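# Swap two hoses into the ports matching their grip colors

## Task

Two hoses begin plugged into each other's ports; move each one so it is latched in the port whose color matches the color of that hose's grip.

## Robot and tools

Robot: two arms, left_arm and right_arm, each a six-joint arm with a two-finger parallel gripper and a wrist camera. Cameras: cam_high (fixed on a stand behind the arms), cam_left_wrist and cam_right_wrist, all 504x504. left_arm sits on the +y side (names do not match image sides). Bases: left_arm near (+0.007, +0.268, 0) m, right_arm near (-0.021, -0.369, 0) m, the right one yawed slightly.

Frame: everything uses the scene frame. Origin at table-top height between the arms, +x out over the table, +z up. Reported gripper positions are the point between the finger pads, about 1 cm back from the tips; they and the reported orientation may be off by a few cm. The fingers point along the gripper's +z and open along its y.

Command row (shared by execute_actions and move): 14 numbers, each in [-1, 1], always covering both arms: dx, dy, dz, rx, ry, rz, opening for left_arm, then the same seven for right_arm. The first six per arm are an offset (not a pose) from that arm's Hand target as it stood when the action or move began, along scene axes; the gripper rotates about its own Hand target position. Scale: 1.0 equals 0.6 m for dx/dy/dz and 180 degrees for the rotation vector rx, ry, rz. Offsets do not chain inside one call: every row counts from the same start, but a fresh call starts from the updated Hand target, so sending the same offset twice moves twice. Opening is absolute: +1 fully open (0.094 m), -1 closed. An arm you want left alone still needs its present opening resent, since 0 is a real command meaning half open. Six zeros re-request the current Hand target.

execute_actions(actions, cameras): actions is a list of actions; each action is up to 15 rows, one per 1/30 s step, and a short action repeats its final row to fill 15 steps. Each action lasts 0.5 s. An empty list returns state plus all camera images. cameras lists names, ["all"], or []; an unknown name voids the call.

move(target, speed, blend, opening_speed, grip_force, blocking, cameras): straight-line paths for both grippers toward one row, or a list of up to 15 rows, all offsets counted from the starting Hand targets. speed in m/s, 0.002 to 2.9, default 0.25 (rotation capped at twice that in rad/s); one value or one per target. blend in m rounds corners in a list; 0 stops at each. opening_speed, 0.2 or more per second on the -1..+1 scale, ramps fingers gradually. grip_force is newtons per pad, 10 to 50, persistent, per arm optional; lower force closes slowly. blocking=false returns after about 0.5 s while motion continues. Moves cap at 10 s, do not avoid obstacles, and can overshoot at speed, especially with the arm stretched. Avoid paths passing near an arm's own base; go around. The result adds a "move:" line: done, off_target, moving, held, fault, plus limits (paced = pose clipped, held = steps withheld). done means within 10 mm and 2 degrees.

wait(seconds 0 to 10, cameras): lets time pass holding commands; a running move keeps going. stop(cameras): brakes a running move. zoom_image(camera, region [x0,y0,x1,y1] pixels, max 504 per side): closer view of the latest image of a camera. read_manual(section="licences"): licence texts only. finished_scene(scene 1 or 2): ends the scene irreversibly; the hoses must stay latched without the robot.

Result lines: end_effector_position (m) and end_effector_quat_wxyz per arm; Hand target (the commanded pose after orientation clipping to within 40 degrees of measured); Tool commands; grip_measured (opening on the command scale, can read up to ~2.5 mm wide when empty, narrower than the part when squeezing); grip_effort_nm (gripper motor effort, negative closing, has an offset, not a pad force); Joint positions (last number is finger opening in m); joint torques (wrap at ±28 N m on joints 1-3); joint velocities, omitted when all are at noise; MOTOR HOT warnings.

Behaviour notes: grippers often stop short of or sag below the target and tilt, more when reaching far; check pose after each move and send the remaining gap as an offset. Tiny moves may not happen or go sideways. A blocked arm keeps pushing until commanded back past its gripper. Closing on something squeezes hard quickly; use opening_speed for delicate parts. To release, command well above grip_measured.

Avoid: dropping the hoses, letting go while they move, anything leaving the table, hitting fixed or heavy things or the table hard, fast contacts, the grippers or wrist cameras touching each other (the clearance check does not catch this), closing a gripper on the other arm's fingers, strain on the camera cables, and long stretched holds or pushes that overheat motors (90 °C folds the arm, 100 °C drops it). Objects may get nudged occasionally. Faster, smoother, low-effort solutions are preferred.

Each tool is called as name(argument=value, ...), one argument or row to a line, values as JSON.

## Session

execute_actions(
  actions=[],
)

Scene clock: 0.00 s.
left_arm: end_effector_position=(+0.4049, +0.3006, +0.0860) grip_measured=+1.000 grip_effort_nm=n/a end_effector_quat_wxyz=(+0.559, -0.089, +0.824, +0.026) | right_arm: end_effector_position=(+0.3678, -0.4017, +0.0936) grip_measured=+1.000 grip_effort_nm=n/a end_effector_quat_wxyz=(+0.588, +0.060, +0.805, -0.041)
Joint positions: left_arm=[0.032 1.548 0.402 0.76 -0.113 -0.107 0.094] | right_arm=[0.012 1.541 0.33 0.9 0.099 0.037 0.094]
Joint velocities: within noise
Joint torques (N m): no reading
Heat: left arm: 42 °C; right arm: 40 °C.
Hand target: left_arm +0.4093, +0.3009, +0.0967; +0.572, -0.090, +0.815, +0.026 | right_arm +0.3711, -0.4018, +0.1021; +0.599, +0.060, +0.798, -0.040
Tool commands: left_gripper/opening=+1.0 right_gripper/opening=+1.0

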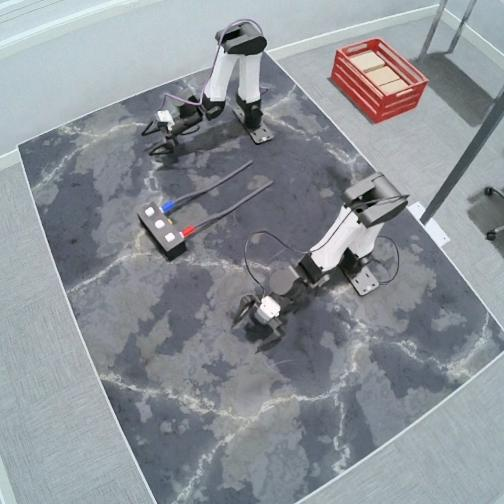

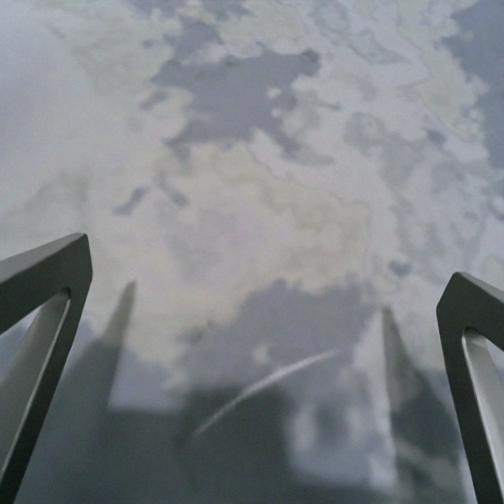

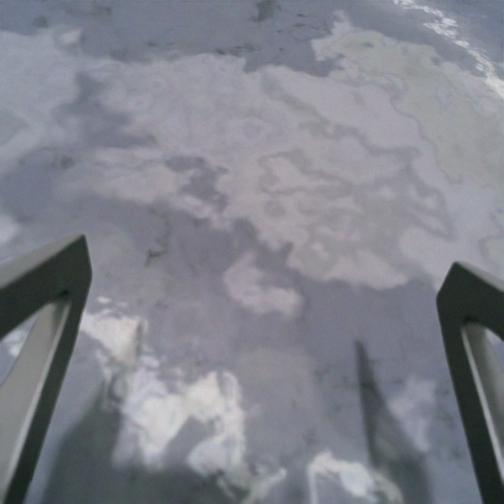

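zoom_image(
  camera="cam_high",
  region=[110, 140, 290, 280],
)

zoom_image(
  camera="cam_high",
  region=[130, 190, 210, 260],
)

Scaled by 2.800 from the camera's 504x504 image, which has a finer 720x720 frame.

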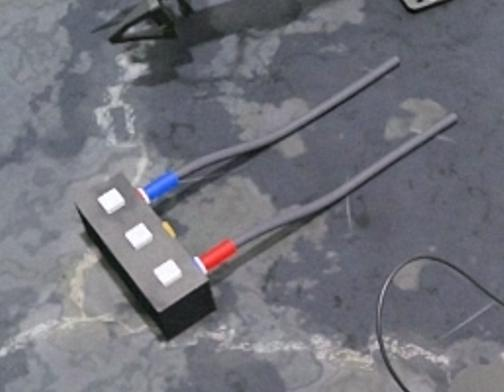

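Scaled by 6.300 from the camera's 504x504 image, which has a finer 720x720 frame.

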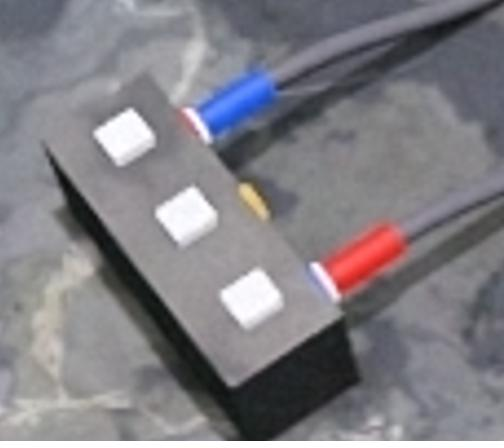

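move(
  target=[0,0,0,0,0,0,1, -0.035,0.52,0.105,0,0,0,-0.2],
  speed=0.3,
  cameras=["all"],
)

Scene clock: 4.20 s.
left_arm: end_effector_position=(+0.4049, +0.3006, +0.0860) grip_measured=+1.000 grip_effort_nm=-0.01 end_effector_quat_wxyz=(+0.559, -0.089, +0.824, +0.026) | right_arm: end_effector_position=(+0.3430, -0.0937, +0.1586) grip_measured=-0.198 grip_effort_nm=-0.14 end_effector_quat_wxyz=(+0.593, +0.043, +0.803, -0.045)
Joint positions: left_arm=[0.032 1.548 0.402 0.76 -0.113 -0.107 0.094] | right_arm=[1.031 1.78 1.044 0.131 1.028 0.512 0.038]
Joint torques (N m): left_arm=[-0.2 -5.75 6.34 1.99 -0.08 -0.04] | right_arm=[-0.23 -6.79 9.81 1.85 0.43 0.24]
Heat: left arm: 43 °C; right arm: 41 °C.
Hand target: left_arm +0.4093, +0.3009, +0.0967; +0.572, -0.090, +0.815, +0.026 | right_arm +0.3499, -0.0896, +0.1650; +0.599, +0.060, +0.798, -0.040
Off the commanded pose: left_arm 0.012 m, 2 deg | right_arm 0.010 m, 2 deg.
move: off_target (left_arm)
camera_calibration:
cam_right_wrist: T_world_to_cam=[[-0.0769903, -0.992256, 0.0974685, -0.0772832], [-0.819608, 0.00732098, -0.572878, 0.382271], [0.567728, -0.123992, -0.813825, 0.0256124], [0, 0, 0, 1]] pos_world=[0.292821, -0.0763076, 0.247371]

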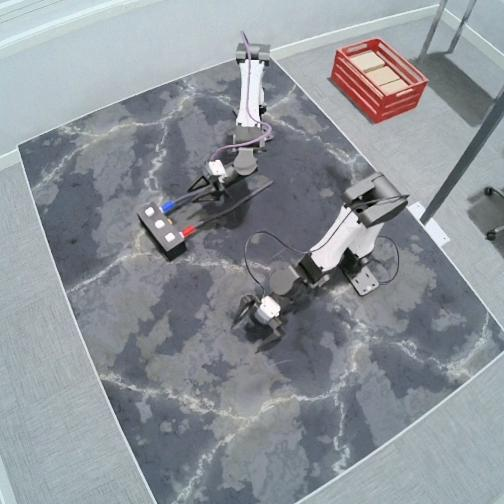

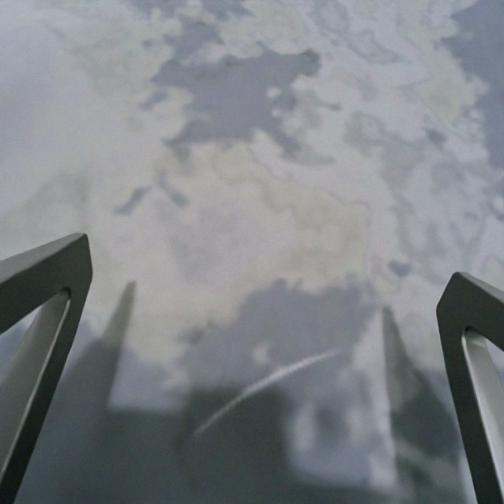

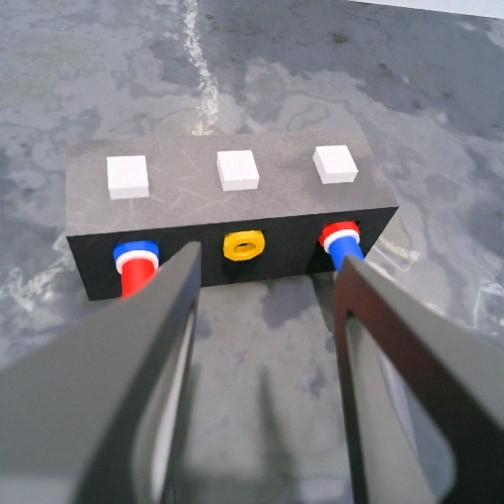

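zoom_image(
  camera="cam_right_wrist",
  region=[60, 130, 410, 310],
)

zoom_image(
  camera="cam_right_wrist",
  region=[200, 210, 400, 310],
)

Scaled by 1.440 from the camera's 504x504 image, which has a finer 720x720 frame.

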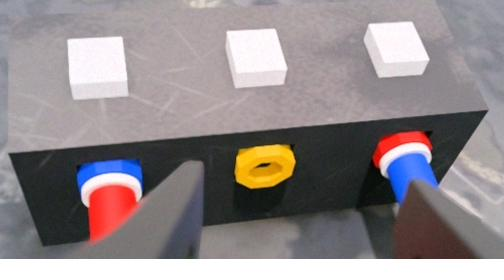

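Scaled by 2.520 from the camera's 504x504 image, which has a finer 720x720 frame.

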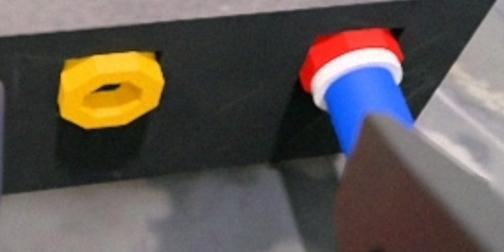

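move(
  target=[0,0,0,0,0,0,-1, 0.128,-0.119,-0.088,-0.0024,0.0209,0.0854,0.1],
  speed=0.25,
  cameras=["cam_right_wrist"],
)

Scene clock: 9.23 s.
left_arm: end_effector_position=(+0.4049, +0.3006, +0.0860) grip_measured=-0.989 grip_effort_nm=-0.61 end_effector_quat_wxyz=(+0.559, -0.089, +0.824, +0.026) | right_arm: end_effector_position=(+0.4273, -0.1617, +0.1198) grip_measured=+0.098 grip_effort_nm=0.11 end_effector_quat_wxyz=(+0.574, -0.045, +0.817, +0.035)
Joint positions: left_arm=[0.032 1.548 0.402 0.76 -0.113 -0.107 0.001] | right_arm=[0.634 1.807 0.86 0.564 0.437 0.175 0.052]
Joint torques (N m): left_arm=[-0.21 -5.75 6.35 1.98 -0.07 -0.04] | right_arm=[0.17 -7.08 5.19 2.6 0 -0.02]
Heat: left arm: 43 °C; right arm: 43 °C.
Hand target: left_arm +0.4093, +0.3009, +0.0967; +0.572, -0.090, +0.815, +0.026 | right_arm +0.4268, -0.1611, +0.1123; +0.573, -0.051, +0.818, +0.035
Off the commanded pose: left_arm 0.012 m, 2 deg | right_arm 0.008 m, 1 deg.
move: off_target (left_arm)
camera_calibration:
cam_right_wrist: T_world_to_cam=[[0.162792, -0.984273, 0.0685915, -0.232188], [-0.826032, -0.17398, -0.536098, 0.398641], [0.539601, 0.0306138, -0.841364, -0.0218852], [0, 0, 0, 1]] pos_world=[0.378898, -0.158511, 0.211223]
Images, in order (width x height): cam_right_wrist 504x504.

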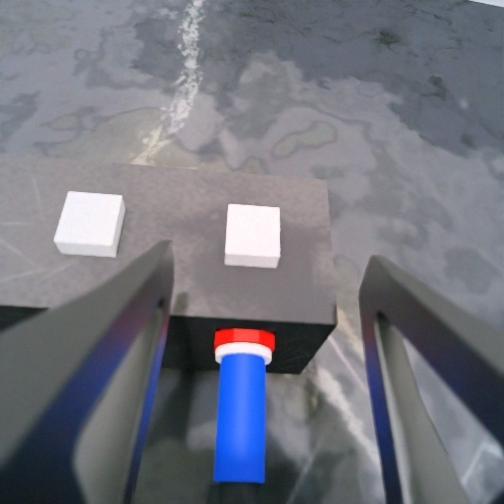

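move(
  target=[0,0,0,0,0,0,-1, -0.02,0.0,-0.115,0,0,0,0.1],
  speed=0.15,
  cameras=["cam_high","cam_right_wrist"],
)

Scene clock: 12.53 s.
left_arm: end_effector_position=(+0.4049, +0.3006, +0.0860) grip_measured=-0.989 grip_effort_nm=-0.61 end_effector_quat_wxyz=(+0.559, -0.089, +0.824, +0.026) | right_arm: end_effector_position=(+0.4190, -0.1613, +0.0580) grip_measured=+0.098 grip_effort_nm=0.09 end_effector_quat_wxyz=(+0.583, -0.044, +0.810, +0.039)
Joint positions: left_arm=[0.032 1.548 0.402 0.76 -0.113 -0.107 0.001] | right_arm=[0.649 2.005 0.753 0.891 0.451 0.175 0.052]
Joint torques (N m): left_arm=[-0.24 -5.74 6.34 1.99 -0.07 -0.04] | right_arm=[0.62 -6.6 3.95 2.41 0.04 0.08]
Heat: left arm: 43 °C; right arm: 43 °C.
Hand target: left_arm +0.4093, +0.3009, +0.0967; +0.572, -0.090, +0.815, +0.026 | right_arm +0.4147, -0.1611, +0.0433; +0.573, -0.051, +0.818, +0.035
Off the commanded pose: left_arm 0.012 m, 2 deg | right_arm 0.015 m, 2 deg.
move: off_target (left_arm, right_arm)
camera_calibration:
cam_right_wrist: T_world_to_cam=[[0.163116, -0.984519, 0.0641525, -0.226083], [-0.813784, -0.171021, -0.555434, 0.355201], [0.557807, 0.0383939, -0.829082, -0.0765424], [0, 0, 0, 1]] pos_world=[0.368631, -0.158898, 0.148335]
Images, in order (width x height): cam_high 504x504, cam_right_wrist 504x504.

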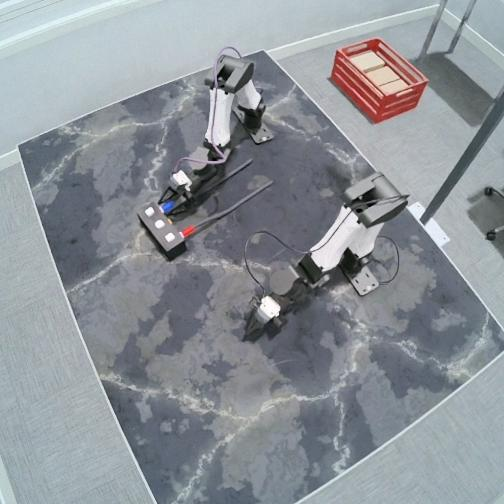

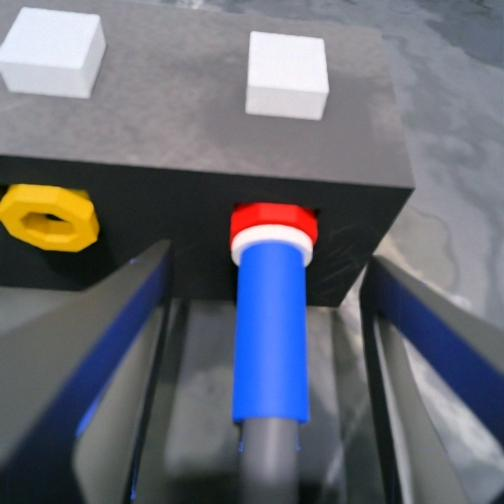

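move(
  target=[0,0,0,0,0,0,-1, -0.008,0.0,-0.02,0,0,0,0.1],
  speed=0.1,
  cameras=["cam_right_wrist"],
)

Scene clock: 13.93 s.
left_arm: end_effector_position=(+0.4049, +0.3006, +0.0860) grip_measured=-0.989 grip_effort_nm=-0.61 end_effector_quat_wxyz=(+0.559, -0.089, +0.824, +0.026) | right_arm: end_effector_position=(+0.4177, -0.1597, +0.0586) grip_measured=+0.098 grip_effort_nm=0.09 end_effector_quat_wxyz=(+0.599, -0.037, +0.799, +0.046)
Joint positions: left_arm=[0.032 1.548 0.402 0.76 -0.113 -0.107 0.001] | right_arm=[0.657 2.033 0.736 0.981 0.461 0.175 0.052]
Joint torques (N m): left_arm=[-0.23 -5.72 6.34 1.99 -0.08 -0.04] | right_arm=[0.64 -5.87 3.3 2.03 0.01 0.1]
Heat: left arm: 43 °C; right arm: 43 °C.
Hand target: left_arm +0.4093, +0.3009, +0.0967; +0.572, -0.090, +0.815, +0.026 | right_arm +0.4100, -0.1612, +0.0313; +0.572, -0.051, +0.818, +0.035
Off the commanded pose: left_arm 0.012 m, 2 deg | right_arm 0.028 m, 4 deg.
move: off_target (left_arm, right_arm)
camera_calibration:
cam_right_wrist: T_world_to_cam=[[0.158964, -0.986086, 0.0486363, -0.221965], [-0.792287, -0.156806, -0.589655, 0.350133], [0.589076, 0.0552001, -0.80619, -0.0870764], [0, 0, 0, 1]] pos_world=[0.363985, -0.159167, 0.147053]
Images, in order (width x height): cam_right_wrist 504x504.

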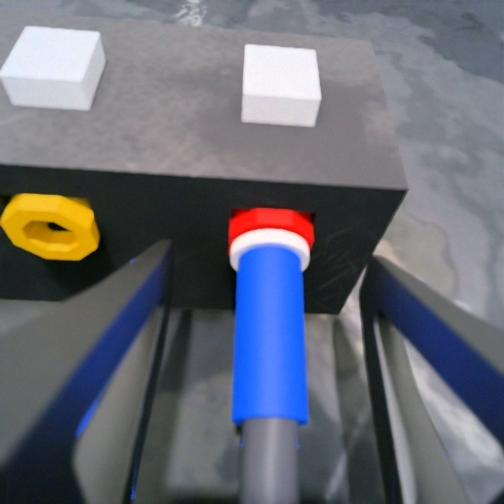

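move(
  target=[0,0,0,0,0,0,-1, 0.008,0.0,0.02,-0.0103,0.0827,0,0.1],
  speed=0.15,
  cameras=["cam_right_wrist"],
)

Scene clock: 16.23 s.
left_arm: end_effector_position=(+0.4049, +0.3006, +0.0860) grip_measured=-0.989 grip_effort_nm=-0.61 end_effector_quat_wxyz=(+0.559, -0.089, +0.824, +0.026) | right_arm: end_effector_position=(+0.4105, -0.1625, +0.0303) grip_measured=+0.098 grip_effort_nm=0.09 end_effector_quat_wxyz=(+0.457, -0.062, +0.887, +0.020)
Joint positions: left_arm=[0.032 1.548 0.402 0.76 -0.113 -0.107 0.001] | right_arm=[0.632 1.94 0.895 0.369 0.375 0.258 0.052]
Joint torques (N m): left_arm=[-0.21 -5.76 6.37 1.98 -0.07 -0.04] | right_arm=[-0.28 -11.11 7.27 1.72 0.01 0.17]
Heat: left arm: 43 °C; right arm: 43 °C.
Hand target: left_arm +0.4093, +0.3009, +0.0967; +0.572, -0.090, +0.815, +0.026 | right_arm +0.4147, -0.1612, +0.0433; +0.461, -0.055, +0.885, +0.028
Off the commanded pose: left_arm 0.012 m, 2 deg | right_arm 0.014 m, 1 deg.
move: off_target (left_arm, right_arm)
camera_calibration:
cam_right_wrist: T_world_to_cam=[[0.19487, -0.977549, 0.0801506, -0.236513], [-0.935492, -0.209798, -0.284322, 0.368227], [0.294755, -0.0195745, -0.955372, 0.0077156], [0, 0, 0, 1]] pos_world=[0.388288, -0.153799, 0.131023]
Images, in order (width x height): cam_right_wrist 504x504.

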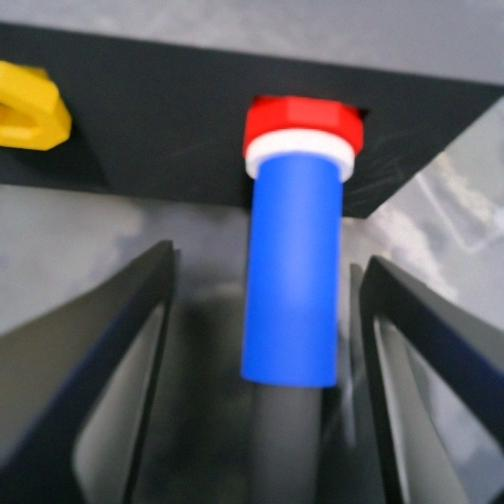

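move(
  target=[0,0,0,0,0,0,-1, 0.0,-0.005,0.033,0,0,0,0.1],
  speed=0.1,
  cameras=["cam_right_wrist"],
)

Scene clock: 17.63 s.
left_arm: end_effector_position=(+0.4049, +0.3006, +0.0860) grip_measured=-0.989 grip_effort_nm=-0.61 end_effector_quat_wxyz=(+0.559, -0.089, +0.824, +0.026) | right_arm: end_effector_position=(+0.4005, -0.1719, +0.0297) grip_measured=+0.098 grip_effort_nm=0.09 end_effector_quat_wxyz=(+0.429, -0.068, +0.901, +0.007)
Joint positions: left_arm=[0.032 1.548 0.402 0.76 -0.113 -0.107 0.001] | right_arm=[0.623 1.896 0.895 0.257 0.365 0.259 0.052]
Joint torques (N m): left_arm=[-0.21 -5.74 6.37 1.98 -0.07 -0.04] | right_arm=[-0.13 -12.38 8.8 2.06 0.07 0.13]
Heat: left arm: 43 °C; right arm: 43 °C.
Hand target: left_arm +0.4093, +0.3009, +0.0967; +0.572, -0.090, +0.815, +0.026 | right_arm +0.4147, -0.1641, +0.0631; +0.461, -0.055, +0.885, +0.029
Off the commanded pose: left_arm 0.012 m, 2 deg | right_arm 0.037 m, 5 deg.
move: off_target (left_arm, right_arm)
camera_calibration:
cam_right_wrist: T_world_to_cam=[[0.199014, -0.975042, 0.0984247, -0.245449], [-0.950997, -0.2164, -0.220853, 0.359809], [0.23664, -0.0496487, -0.970328, 0.0284488], [0, 0, 0, 1]] pos_world=[0.384293, -0.160048, 0.131228]
Images, in order (width x height): cam_right_wrist 504x504.

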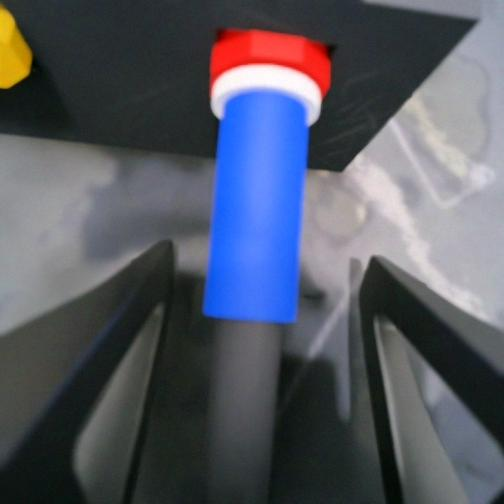

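move(
  target=[
    [0,0,0,0,0,0,-1, 0.0,0,0.075,0,0,0,0.1],
    [0,0,0,0,0,0,-1, 0.0,0.0,-0.036,0,0,0,0.1],
  ],
  speed=0.15,
  cameras=["cam_right_wrist"],
)

Scene clock: 20.17 s.
left_arm: end_effector_position=(+0.4049, +0.3006, +0.0860) grip_measured=-0.989 grip_effort_nm=-0.60 end_effector_quat_wxyz=(+0.559, -0.089, +0.824, +0.026) | right_arm: end_effector_position=(+0.4134, -0.1634, +0.0441) grip_measured=+0.098 grip_effort_nm=0.09 end_effector_quat_wxyz=(+0.458, -0.060, +0.887, +0.024)
Joint positions: left_arm=[0.032 1.548 0.402 0.76 -0.113 -0.107 0.001] | right_arm=[0.623 1.905 0.914 0.323 0.364 0.259 0.052]
Joint torques (N m): left_arm=[-0.21 -5.74 6.35 1.98 -0.08 -0.04] | right_arm=[-0.14 -8.08 5.26 2.37 0.08 0.15]
Heat: left arm: 44 °C; right arm: 44 °C.
Hand target: left_arm +0.4093, +0.3009, +0.0967; +0.572, -0.090, +0.815, +0.026 | right_arm +0.4147, -0.1641, +0.0416; +0.461, -0.055, +0.885, +0.029
Off the commanded pose: left_arm 0.012 m, 2 deg | right_arm 0.003 m, 1 deg.
move: off_target (left_arm)
camera_calibration:
cam_right_wrist: T_world_to_cam=[[0.194588, -0.978349, 0.0704921, -0.238654], [-0.93479, -0.206736, -0.288838, 0.374903], [0.297158, -0.00969077, -0.954779, 0.0205368], [0, 0, 0, 1]] pos_world=[0.390792, -0.155782, 0.144718]
Images, in order (width x height): cam_right_wrist 504x504.

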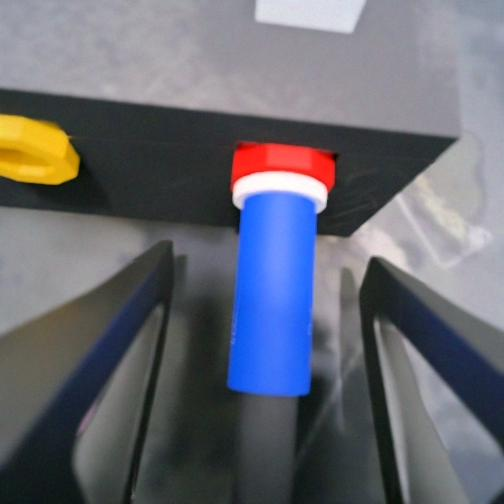

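move(
  target=[
    [0.035,-0.30,0.167,-0.027,0.082,-0.2,-1, 0,0,0,0,0,0,-0.72],
    [0.1017,-0.6517,0.07,-0.054,0.1638,-0.401,-1,0,0,0,0,0,0,-0.72],
  ],
  speed=0.3,
  blend=[0.05,0],
  cameras=["all"],
)

Scene clock: 26.40 s.
left_arm: end_effector_position=(+0.4678, -0.0861, +0.1345) grip_measured=-0.989 grip_effort_nm=-0.60 end_effector_quat_wxyz=(+0.255, +0.357, +0.828, -0.349) | right_arm: end_effector_position=(+0.4134, -0.1632, +0.0442) grip_measured=-0.659 grip_effort_nm=-1.05 end_effector_quat_wxyz=(+0.458, -0.060, +0.886, +0.025)
Joint positions: left_arm=[-0.476 2.251 1.942 -0.586 0.639 0.107 0.001] | right_arm=[0.623 1.905 0.914 0.324 0.363 0.259 0.016]
Joint torques (N m): left_arm=[-0.2 -10.19 10.76 1.17 0.43 0.12] | right_arm=[-0.1 -8.12 5.27 2.36 0.1 0.13]
Heat: left arm: 45 °C; right arm: 44 °C.
Hand target: left_arm +0.4702, -0.0902, +0.1387; +0.257, +0.366, +0.821, -0.355 | right_arm +0.4147, -0.1641, +0.0416; +0.461, -0.055, +0.885, +0.029
Off the commanded pose: left_arm 0.006 m, 2 deg | right_arm 0.003 m, 1 deg.
move: done; blend cut to 0 m at target 1
camera_calibration:
cam_left_wrist: T_world_to_cam=[[-0.690046, -0.567331, 0.449413, 0.219744], [-0.673431, 0.730799, -0.111465, 0.402857], [-0.265193, -0.379565, -0.886343, 0.314986], [0, 0, 0, 1]] pos_world=[0.506462, -0.0501823, 0.225335]
cam_right_wrist: T_world_to_cam=[[0.195512, -0.978235, 0.0695026, -0.238684], [-0.934511, -0.207329, -0.289317, 0.374936], [0.29743, -0.00838601, -0.954707, 0.02069], [0, 0, 0, 1]] pos_world=[0.390893, -0.15558, 0.144817]

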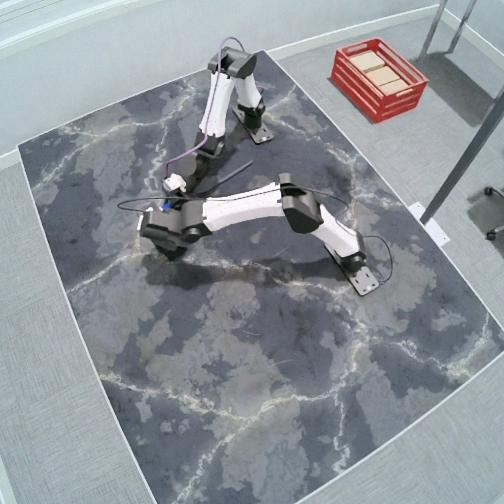

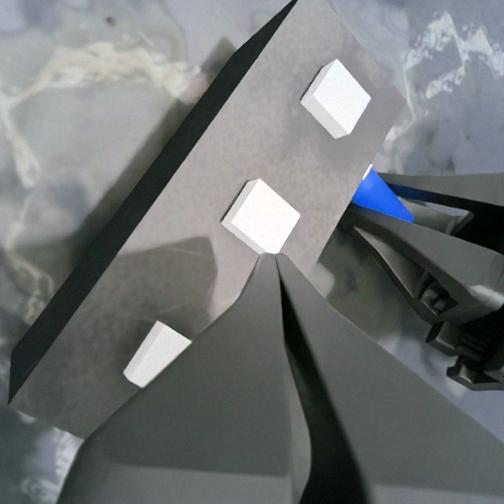

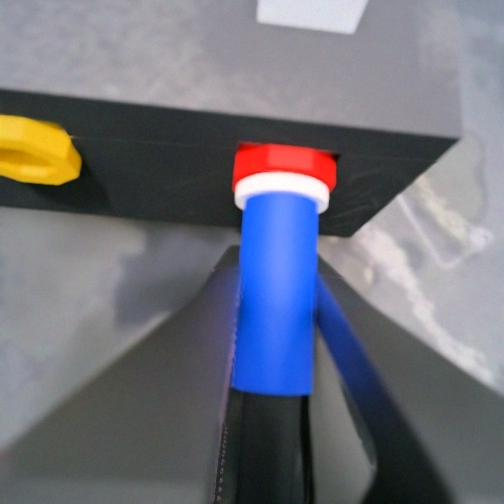

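move(
  target=[0.0108,-0.135,-0.02,0,0,0,-1, 0,0,0,0,0,0,-0.72],
  speed=0.15,
  cameras=["cam_left_wrist","cam_high"],
)

Scene clock: 28.50 s.
left_arm: end_effector_position=(+0.4705, -0.1715, +0.1251) grip_measured=-0.989 grip_effort_nm=-0.60 end_effector_quat_wxyz=(+0.254, +0.372, +0.818, -0.358) | right_arm: end_effector_position=(+0.4134, -0.1632, +0.0442) grip_measured=-0.659 grip_effort_nm=-1.05 end_effector_quat_wxyz=(+0.458, -0.060, +0.886, +0.025)
Joint positions: left_arm=[-0.609 2.495 2.311 -0.642 0.582 0.012 0.001] | right_arm=[0.623 1.905 0.914 0.324 0.363 0.259 0.016]
Joint torques (N m): left_arm=[0.18 -11.75 10.82 1.28 0.1 -0.15] | right_arm=[-0.13 -8.09 5.26 2.38 0.09 0.14]
Heat: left arm: 45 °C; right arm: 44 °C.
Hand target: left_arm +0.4769, -0.1711, +0.1269; +0.258, +0.366, +0.821, -0.355 | right_arm +0.4147, -0.1641, +0.0416; +0.461, -0.055, +0.885, +0.029
Off the commanded pose: left_arm 0.006 m, 1 deg | right_arm 0.003 m, 1 deg.
move: done
camera_calibration:
cam_left_wrist: T_world_to_cam=[[-0.714439, -0.534778, 0.45121, 0.194284], [-0.644616, 0.753849, -0.127206, 0.458528], [-0.272117, -0.381738, -0.883305, 0.277455], [0, 0, 0, 1]] pos_world=[0.509879, -0.135847, 0.215743]
Images, in order (width x height): cam_high 504x504, cam_left_wrist 504x504.

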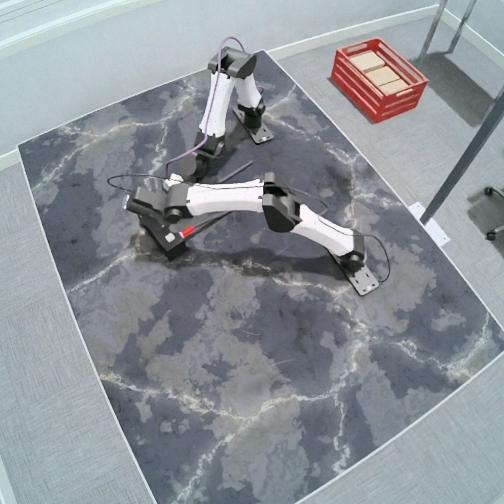

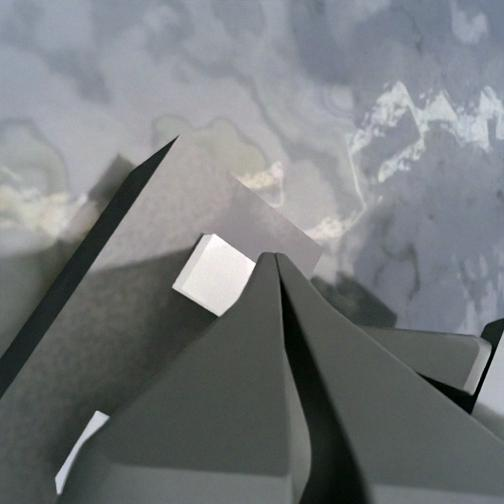

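move(
  target=[0.003,0.0115,-0.045,0,0,0,-1, 0,0,0,0,0,0,-0.72],
  speed=0.06,
  cameras=["cam_left_wrist","cam_right_wrist"],
)

Scene clock: 29.83 s.
left_arm: end_effector_position=(+0.4769, -0.1713, +0.1136) grip_measured=-0.989 grip_effort_nm=-0.60 end_effector_quat_wxyz=(+0.267, +0.372, +0.810, -0.365) | right_arm: end_effector_position=(+0.4134, -0.1632, +0.0442) grip_measured=-0.659 grip_effort_nm=-1.05 end_effector_quat_wxyz=(+0.458, -0.060, +0.886, +0.025)
Joint positions: left_arm=[-0.599 2.495 2.242 -0.543 0.598 0.012 0.001] | right_arm=[0.623 1.905 0.914 0.324 0.363 0.259 0.016]
Joint torques (N m): left_arm=[0.43 -12.89 5.08 1.39 0.03 0.01] | right_arm=[-0.06 -8.1 5.27 2.35 0.08 0.14]
Heat: left arm: 45 °C; right arm: 44 °C.
Hand target: left_arm +0.4786, -0.1643, +0.0998; +0.257, +0.366, +0.821, -0.355 | right_arm +0.4147, -0.1641, +0.0416; +0.461, -0.055, +0.885, +0.029
Off the commanded pose: left_arm 0.016 m, 2 deg | right_arm 0.003 m, 1 deg.
move: off_target (left_arm)
camera_calibration:
cam_left_wrist: T_world_to_cam=[[-0.723648, -0.521788, 0.451742, 0.210687], [-0.640981, 0.750781, -0.159594, 0.462369], [-0.255885, -0.405048, -0.877758, 0.256731], [0, 0, 0, 1]] pos_world=[0.514527, -0.133216, 0.203963]
cam_right_wrist: T_world_to_cam=[[0.195512, -0.978235, 0.0695026, -0.238684], [-0.934511, -0.207329, -0.289317, 0.374936], [0.29743, -0.00838601, -0.954707, 0.02069], [0, 0, 0, 1]] pos_world=[0.390893, -0.15558, 0.144817]
Images, in order (width x height): cam_left_wrist 504x504, cam_right_wrist 504x504.

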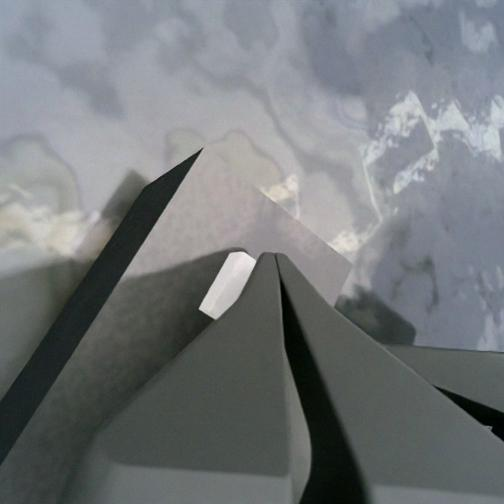

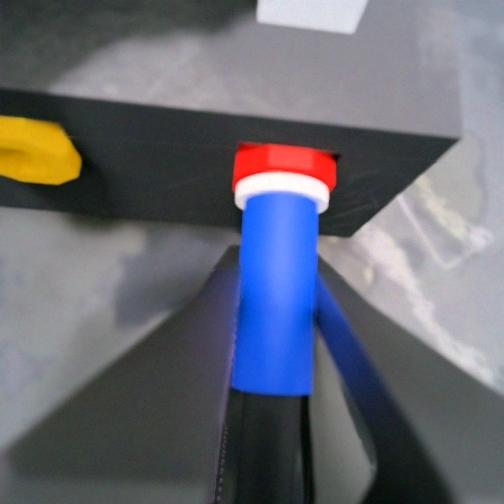

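move(
  target=[-0.009,0.0183,-0.017,0,0,0,-1, 0,0,0,0,0,0,-0.72],
  speed=0.06,
  cameras=["cam_left_wrist","cam_right_wrist"],
)

Scene clock: 30.93 s.
left_arm: end_effector_position=(+0.4767, -0.1707, +0.1130) grip_measured=-0.989 grip_effort_nm=-0.60 end_effector_quat_wxyz=(+0.287, +0.378, +0.793, -0.383) | right_arm: end_effector_position=(+0.4134, -0.1632, +0.0442) grip_measured=-0.659 grip_effort_nm=-1.05 end_effector_quat_wxyz=(+0.458, -0.060, +0.886, +0.025)
Joint positions: left_arm=[-0.591 2.457 2.125 -0.407 0.634 0.012 0.001] | right_arm=[0.623 1.905 0.914 0.324 0.363 0.259 0.016]
Joint torques (N m): left_arm=[0.73 -13.82 3.6 0.81 -0.28 0.12] | right_arm=[-0.13 -8.08 5.24 2.36 0.1 0.14]
Heat: left arm: 45 °C; right arm: 44 °C.
Hand target: left_arm +0.4733, -0.1532, +0.0897; +0.257, +0.366, +0.821, -0.355 | right_arm +0.4147, -0.1641, +0.0416; +0.461, -0.055, +0.885, +0.029
Off the commanded pose: left_arm 0.029 m, 6 deg | right_arm 0.003 m, 1 deg.
move: off_target (left_arm)
camera_calibration:
cam_left_wrist: T_world_to_cam=[[-0.747395, -0.484855, 0.45422, 0.228427], [-0.621521, 0.751831, -0.220141, 0.459522], [-0.23476, -0.44684, -0.863262, 0.23759], [0, 0, 0, 1]] pos_world=[0.512105, -0.128564, 0.202507]
cam_right_wrist: T_world_to_cam=[[0.195512, -0.978235, 0.0695026, -0.238684], [-0.934511, -0.207329, -0.289317, 0.374936], [0.29743, -0.00838601, -0.954707, 0.02069], [0, 0, 0, 1]] pos_world=[0.390893, -0.15558, 0.144817]
Images, in order (width x height): cam_left_wrist 504x504, cam_right_wrist 504x504.

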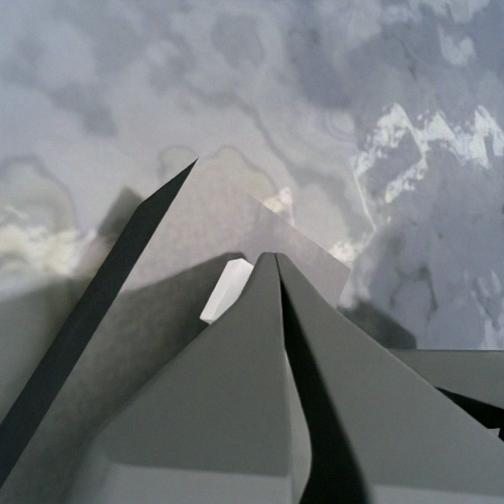

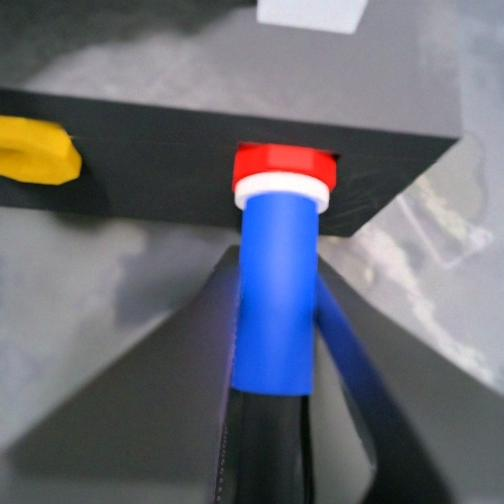

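zoom_image(
  camera="cam_left_wrist",
  region=[150, 180, 400, 380],
)

zoom_image(
  camera="cam_right_wrist",
  region=[150, 0, 500, 200],
)

Scaled by 2.016 from the camera's 504x504 image, which has a finer 720x720 frame.

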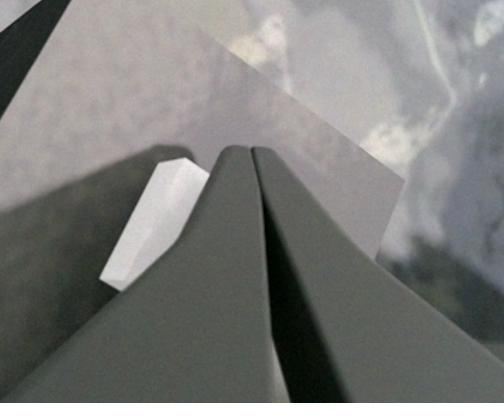

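Scaled by 1.440 from the camera's 504x504 image, which has a finer 720x720 frame.

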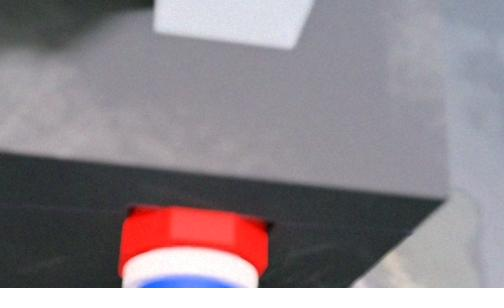

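move(
  target=[
    [0.001,0.0387,0.1,0,0,0,-1, 0,0,0,0,0,0,-0.72],
    [0.0,-0.013,0.055,0,0,0,-1, 0,0,0,0,0,0,-0.72],
  ],
  speed=0.12,
  blend=[0.01,0],
  cameras=["cam_left_wrist"],
)

Scene clock: 33.10 s.
left_arm: end_effector_position=(+0.4653, -0.1585, +0.1194) grip_measured=-0.989 grip_effort_nm=-0.60 end_effector_quat_wxyz=(+0.248, +0.370, +0.821, -0.357) | right_arm: end_effector_position=(+0.4134, -0.1632, +0.0442) grip_measured=-0.659 grip_effort_nm=-1.05 end_effector_quat_wxyz=(+0.458, -0.060, +0.886, +0.025)
Joint positions: left_arm=[-0.594 2.438 2.194 -0.603 0.591 0.023 0.001] | right_arm=[0.623 1.905 0.914 0.324 0.363 0.259 0.016]
Joint torques (N m): left_arm=[-0.08 -11.33 10.8 1.41 0.11 -0.12] | right_arm=[-0.13 -8.17 5.29 2.37 0.08 0.14]
Heat: left arm: 45 °C; right arm: 44 °C.
Hand target: left_arm +0.4732, -0.1611, +0.1227; +0.257, +0.366, +0.821, -0.355 | right_arm +0.4147, -0.1641, +0.0416; +0.461, -0.055, +0.885, +0.029
Off the commanded pose: left_arm 0.009 m, 1 deg | right_arm 0.003 m, 1 deg.
move: done
camera_calibration:
cam_left_wrist: T_world_to_cam=[[-0.707825, -0.53975, 0.45569, 0.19569], [-0.647466, 0.753667, -0.113017, 0.444265], [-0.282438, -0.37504, -0.882935, 0.281784], [0, 0, 0, 1]] pos_world=[0.505747, -0.123524, 0.209832]
Images, in order (width x height): cam_left_wrist 504x504.

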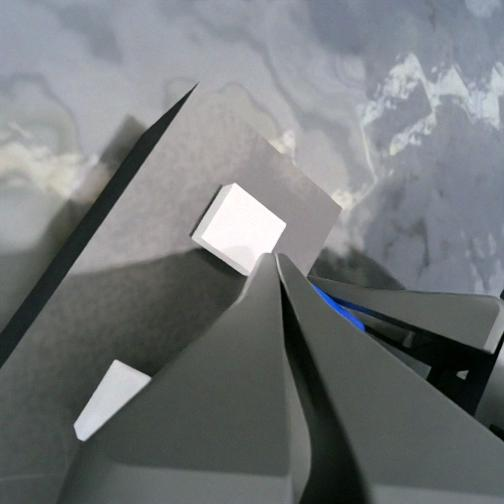

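move(
  target=[0.0067,-0.0083,-0.047,0,0,0,-1, 0,0,0,0,0,0,-0.72],
  speed=0.08,
  cameras=["cam_left_wrist","cam_right_wrist"],
)

Scene clock: 33.97 s.
left_arm: end_effector_position=(+0.4721, -0.1605, +0.1111) grip_measured=-0.989 grip_effort_nm=-0.60 end_effector_quat_wxyz=(+0.256, +0.369, +0.819, -0.357) | right_arm: end_effector_position=(+0.4134, -0.1632, +0.0442) grip_measured=-0.659 grip_effort_nm=-1.05 end_effector_quat_wxyz=(+0.458, -0.060, +0.886, +0.025)
Joint positions: left_arm=[-0.592 2.461 2.194 -0.565 0.588 0.021 0.001] | right_arm=[0.623 1.905 0.914 0.324 0.363 0.259 0.016]
Joint torques (N m): left_arm=[-0.66 -10.13 6.75 1.85 0.11 -0.13] | right_arm=[-0.1 -8.1 5.26 2.35 0.1 0.14]
Heat: left arm: 45 °C; right arm: 44 °C.
Hand target: left_arm +0.4772, -0.1661, +0.0945; +0.257, +0.366, +0.821, -0.355 | right_arm +0.4147, -0.1641, +0.0416; +0.461, -0.055, +0.885, +0.029
Off the commanded pose: left_arm 0.018 m, 0 deg | right_arm 0.003 m, 1 deg.
move: off_target (left_arm)
camera_calibration:
cam_left_wrist: T_world_to_cam=[[-0.710499, -0.540384, 0.450751, 0.204833], [-0.650193, 0.749115, -0.126792, 0.451249], [-0.269148, -0.383161, -0.883599, 0.268059], [0, 0, 0, 1]] pos_world=[0.51108, -0.124639, 0.201743]
cam_right_wrist: T_world_to_cam=[[0.195512, -0.978235, 0.0695026, -0.238684], [-0.934511, -0.207329, -0.289317, 0.374936], [0.29743, -0.00838601, -0.954707, 0.02069], [0, 0, 0, 1]] pos_world=[0.390893, -0.15558, 0.144817]
Images, in order (width x height): cam_left_wrist 504x504, cam_right_wrist 504x504.

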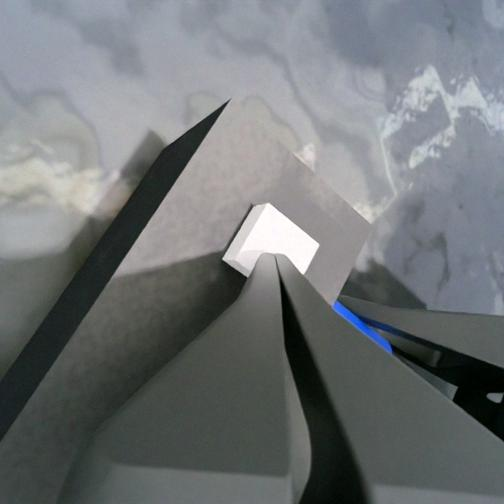

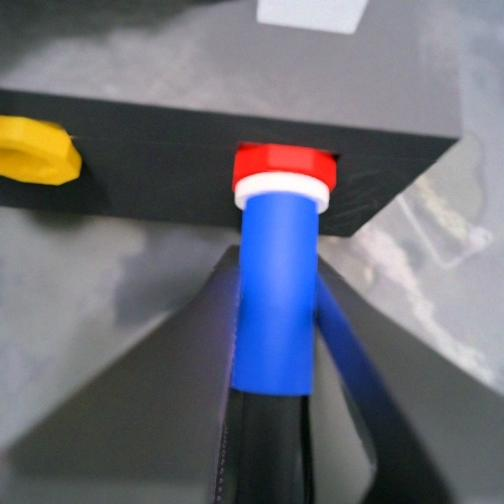

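move(
  target=[0,0,-0.03,0,0,0,-1, 0,0,0,0,0,0,-0.72],
  speed=0.08,
  cameras=["cam_left_wrist","cam_right_wrist"],
)

Scene clock: 34.97 s.
left_arm: end_effector_position=(+0.4723, -0.1594, +0.1088) grip_measured=-0.989 grip_effort_nm=-0.60 end_effector_quat_wxyz=(+0.255, +0.371, +0.809, -0.378) | right_arm: end_effector_position=(+0.4134, -0.1632, +0.0442) grip_measured=-0.659 grip_effort_nm=-1.04 end_effector_quat_wxyz=(+0.458, -0.060, +0.886, +0.025)
Joint positions: left_arm=[-0.578 2.461 2.161 -0.519 0.641 0.021 0.001] | right_arm=[0.623 1.905 0.914 0.324 0.363 0.259 0.016]
Joint torques (N m): left_arm=[-1.88 -9.76 4.08 2 -0.42 -0.09] | right_arm=[-0.16 -8.09 5.22 2.35 0.08 0.16]
Heat: left arm: 45 °C; right arm: 44 °C.
Hand target: left_arm +0.4772, -0.1661, +0.0765; +0.257, +0.366, +0.821, -0.355 | right_arm +0.4147, -0.1641, +0.0416; +0.461, -0.055, +0.885, +0.029
Off the commanded pose: left_arm 0.033 m, 3 deg | right_arm 0.003 m, 1 deg.
move: off_target (left_arm)
camera_calibration:
cam_left_wrist: T_world_to_cam=[[-0.717283, -0.506033, 0.478996, 0.212221], [-0.634911, 0.75786, -0.150123, 0.44699], [-0.287044, -0.4118, -0.864885, 0.26835], [0, 0, 0, 1]] pos_world=[0.513049, -0.120858, 0.197543]
cam_right_wrist: T_world_to_cam=[[0.195512, -0.978235, 0.0695026, -0.238684], [-0.934511, -0.207329, -0.289317, 0.374936], [0.29743, -0.00838601, -0.954707, 0.02069], [0, 0, 0, 1]] pos_world=[0.390893, -0.15558, 0.144817]
Images, in order (width x height): cam_left_wrist 504x504, cam_right_wrist 504x504.

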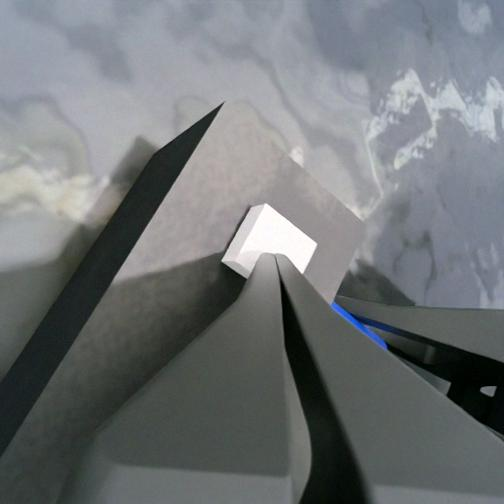

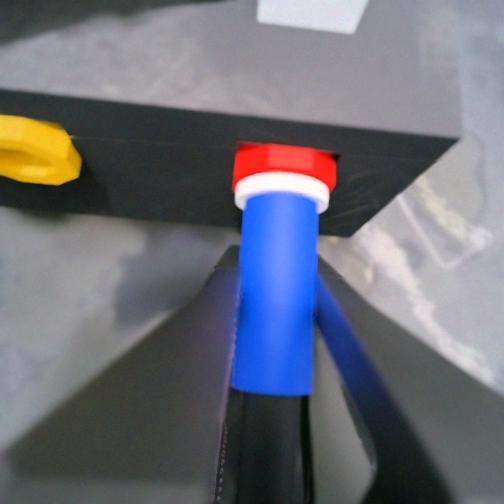

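move(
  target=[0,0,-0.04,0,0,0,-1, 0,0,0,0,0,0,-0.72],
  speed=0.08,
  cameras=["cam_left_wrist"],
)

Scene clock: 36.10 s.
left_arm: end_effector_position=(+0.4749, -0.1565, +0.1051) grip_measured=-0.989 grip_effort_nm=-0.60 end_effector_quat_wxyz=(+0.266, +0.373, +0.797, -0.394) | right_arm: end_effector_position=(+0.4134, -0.1632, +0.0442) grip_measured=-0.659 grip_effort_nm=-1.04 end_effector_quat_wxyz=(+0.458, -0.060, +0.886, +0.025)
Joint positions: left_arm=[-0.563 2.448 2.091 -0.426 0.681 0.021 0.001] | right_arm=[0.623 1.905 0.914 0.324 0.363 0.259 0.016]
Joint torques (N m): left_arm=[-3.08 -7.92 3.32 1.9 -0.79 -0.02] | right_arm=[-0.12 -8.09 5.16 2.35 0.09 0.14]
Heat: left arm: 45 °C; right arm: 44 °C.
Hand target: left_arm +0.4773, -0.1660, +0.0525; +0.257, +0.366, +0.821, -0.355 | right_arm +0.4147, -0.1641, +0.0416; +0.461, -0.055, +0.885, +0.029
Off the commanded pose: left_arm 0.054 m, 5 deg | right_arm 0.003 m, 1 deg.
move: off_target (left_arm)
camera_calibration:
cam_left_wrist: T_world_to_cam=[[-0.730513, -0.476194, 0.489479, 0.227165], [-0.622908, 0.758413, -0.191818, 0.444673], [-0.279885, -0.445026, -0.850656, 0.257052], [0, 0, 0, 1]] pos_world=[0.514883, -0.114677, 0.192767]
Images, in order (width x height): cam_left_wrist 504x504.

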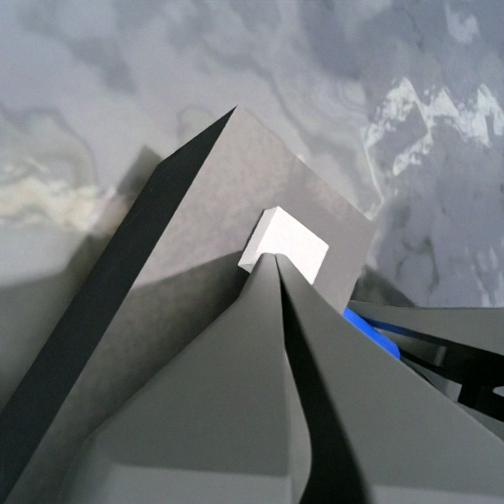

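move(
  target=[0,0,0,0,0,0,-1, -0.05,-0.0062,0,0,0,0,-0.72],
  speed=0.06,
  cameras=["cam_left_wrist","cam_right_wrist"],
)

Scene clock: 37.13 s.
left_arm: end_effector_position=(+0.4749, -0.1565, +0.1051) grip_measured=-0.989 grip_effort_nm=-0.60 end_effector_quat_wxyz=(+0.266, +0.373, +0.797, -0.394) | right_arm: end_effector_position=(+0.4109, -0.1610, +0.0457) grip_measured=-0.659 grip_effort_nm=-1.05 end_effector_quat_wxyz=(+0.483, -0.054, +0.873, +0.045)
Joint positions: left_arm=[-0.563 2.448 2.091 -0.426 0.681 0.021 0.001] | right_arm=[0.627 1.905 0.851 0.455 0.354 0.264 0.016]
Joint torques (N m): left_arm=[-3.11 -7.92 3.32 1.9 -0.79 -0.02] | right_arm=[2.69 -13.86 0.81 1.28 0.47 0.3]
Heat: left arm: 45 °C; right arm: 44 °C.
Hand target: left_arm +0.4773, -0.1660, +0.0525; +0.257, +0.366, +0.821, -0.355 | right_arm +0.3847, -0.1678, +0.0416; +0.461, -0.055, +0.885, +0.029
Off the commanded pose: left_arm 0.053 m, 5 deg | right_arm 0.027 m, 3 deg.
move: off_target (left_arm, right_arm)
camera_calibration:
cam_left_wrist: T_world_to_cam=[[-0.730513, -0.476194, 0.489479, 0.227165], [-0.622908, 0.758413, -0.191818, 0.444673], [-0.279885, -0.445026, -0.850656, 0.257052], [0, 0, 0, 1]] pos_world=[0.514883, -0.114677, 0.192767]
cam_right_wrist: T_world_to_cam=[[0.200108, -0.979132, 0.0354703, -0.236676], [-0.91575, -0.199782, -0.348552, 0.369667], [0.348365, 0.0372663, -0.936618, 0.00861324], [0, 0, 0, 1]] pos_world=[0.382883, -0.158205, 0.145311]
Images, in order (width x height): cam_left_wrist 504x504, cam_right_wrist 504x504.

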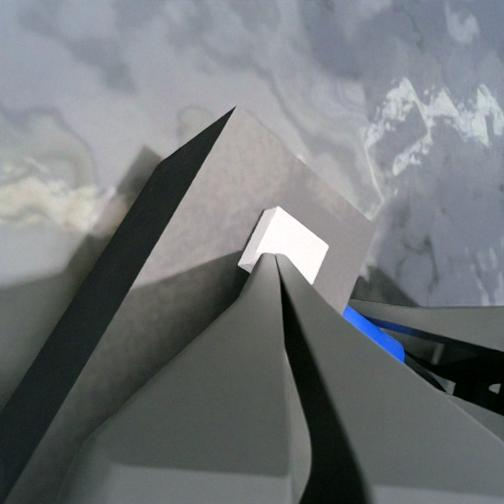

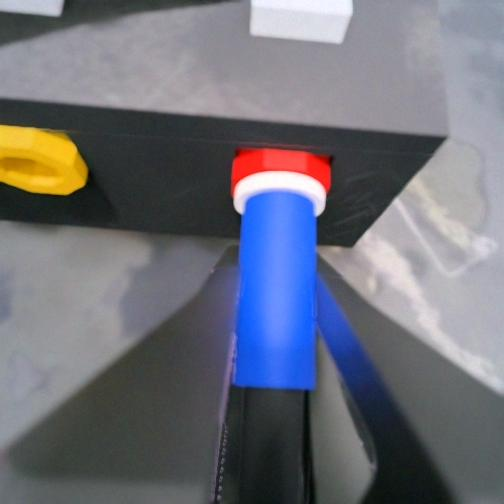

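zoom_image(
  camera="cam_right_wrist",
  region=[0, 0, 400, 120],
)

zoom_image(
  camera="cam_left_wrist",
  region=[200, 160, 400, 320],
)

Scaled by 1.260 from the camera's 504x504 image, which has a finer 720x720 frame.

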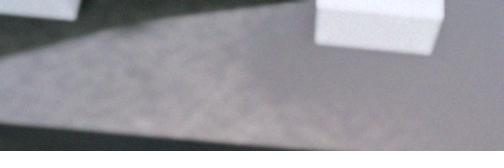

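Scaled by 2.520 from the camera's 504x504 image, which has a finer 720x720 frame.

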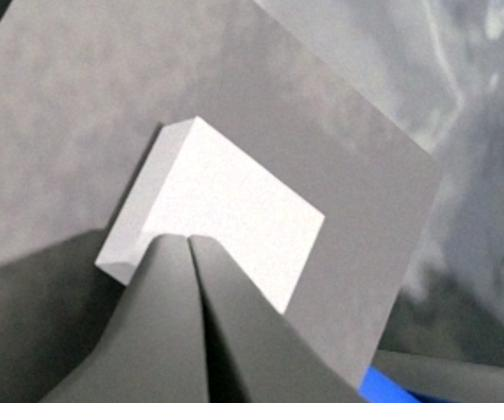

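move(
  target=[0,0.006,-0.08,0,0,0,-1, 0.05,0.0062,0,0,0,0,-0.72],
  speed=0.08,
  cameras=["cam_left_wrist","cam_right_wrist"],
)

Scene clock: 38.67 s.
left_arm: end_effector_position=(+0.4758, -0.1532, +0.1035) grip_measured=-0.989 grip_effort_nm=-0.60 end_effector_quat_wxyz=(+0.300, +0.383, +0.768, -0.416) | right_arm: end_effector_position=(+0.4122, -0.1617, +0.0444) grip_measured=-0.659 grip_effort_nm=-1.05 end_effector_quat_wxyz=(+0.469, -0.057, +0.880, +0.037)
Joint positions: left_arm=[-0.547 2.41 1.942 -0.223 0.732 0.021 0.001] | right_arm=[0.624 1.905 0.883 0.387 0.353 0.264 0.016]
Joint torques (N m): left_arm=[-3.79 -3.4 1.99 1.56 -1.25 0.2] | right_arm=[-0.18 -7.99 7.6 1.67 0.16 0.09]
Heat: left arm: 45 °C; right arm: 44 °C.
Hand target: left_arm +0.4772, -0.1625, +0.0045; +0.257, +0.366, +0.821, -0.355 | right_arm +0.4147, -0.1641, +0.0415; +0.461, -0.055, +0.885, +0.028
Off the commanded pose: left_arm 0.099 m, 11 deg | right_arm 0.004 m, 1 deg.
move: off_target (left_arm)
camera_calibration:
cam_left_wrist: T_world_to_cam=[[-0.769693, -0.42158, 0.479419, 0.258258], [-0.591744, 0.752958, -0.28791, 0.436661], [-0.239605, -0.505296, -0.829015, 0.226837], [0, 0, 0, 1]] pos_world=[0.511522, -0.105291, 0.189957]
cam_right_wrist: T_world_to_cam=[[0.199007, -0.978812, 0.0481903, -0.237647], [-0.926329, -0.203931, -0.316743, 0.372537], [0.31986, 0.0183941, -0.947286, 0.0161078], [0, 0, 0, 1]] pos_world=[0.387234, -0.156937, 0.14471]
Images, in order (width x height): cam_left_wrist 504x504, cam_right_wrist 504x504.

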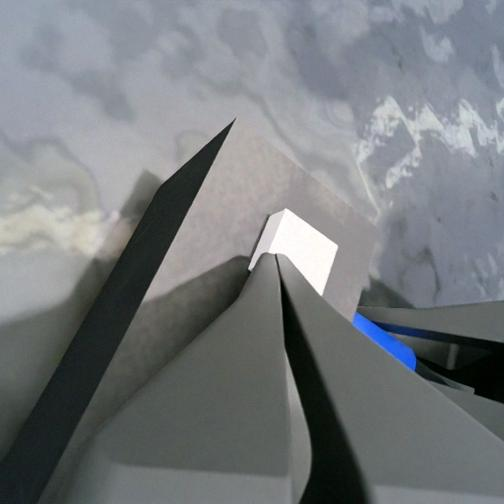

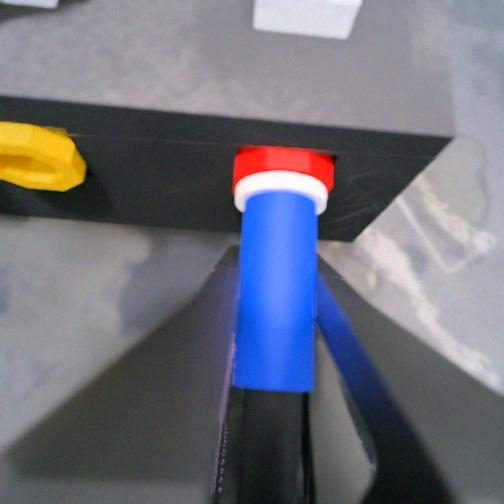

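zoom_image(
  camera="cam_left_wrist",
  region=[200, 160, 400, 320],
)

zoom_image(
  camera="cam_right_wrist",
  region=[200, 0, 400, 120],
)

Scaled by 2.520 from the camera's 504x504 image, which has a finer 720x720 frame.

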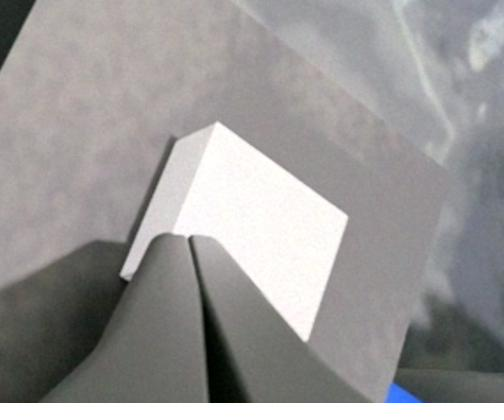

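Scaled by 2.520 from the camera's 504x504 image, which has a finer 720x720 frame.

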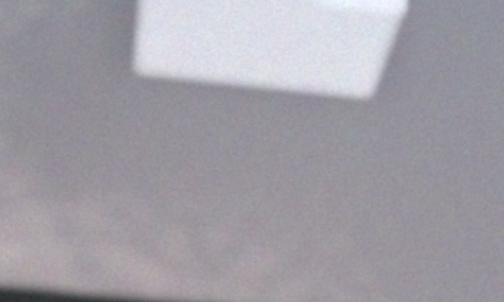

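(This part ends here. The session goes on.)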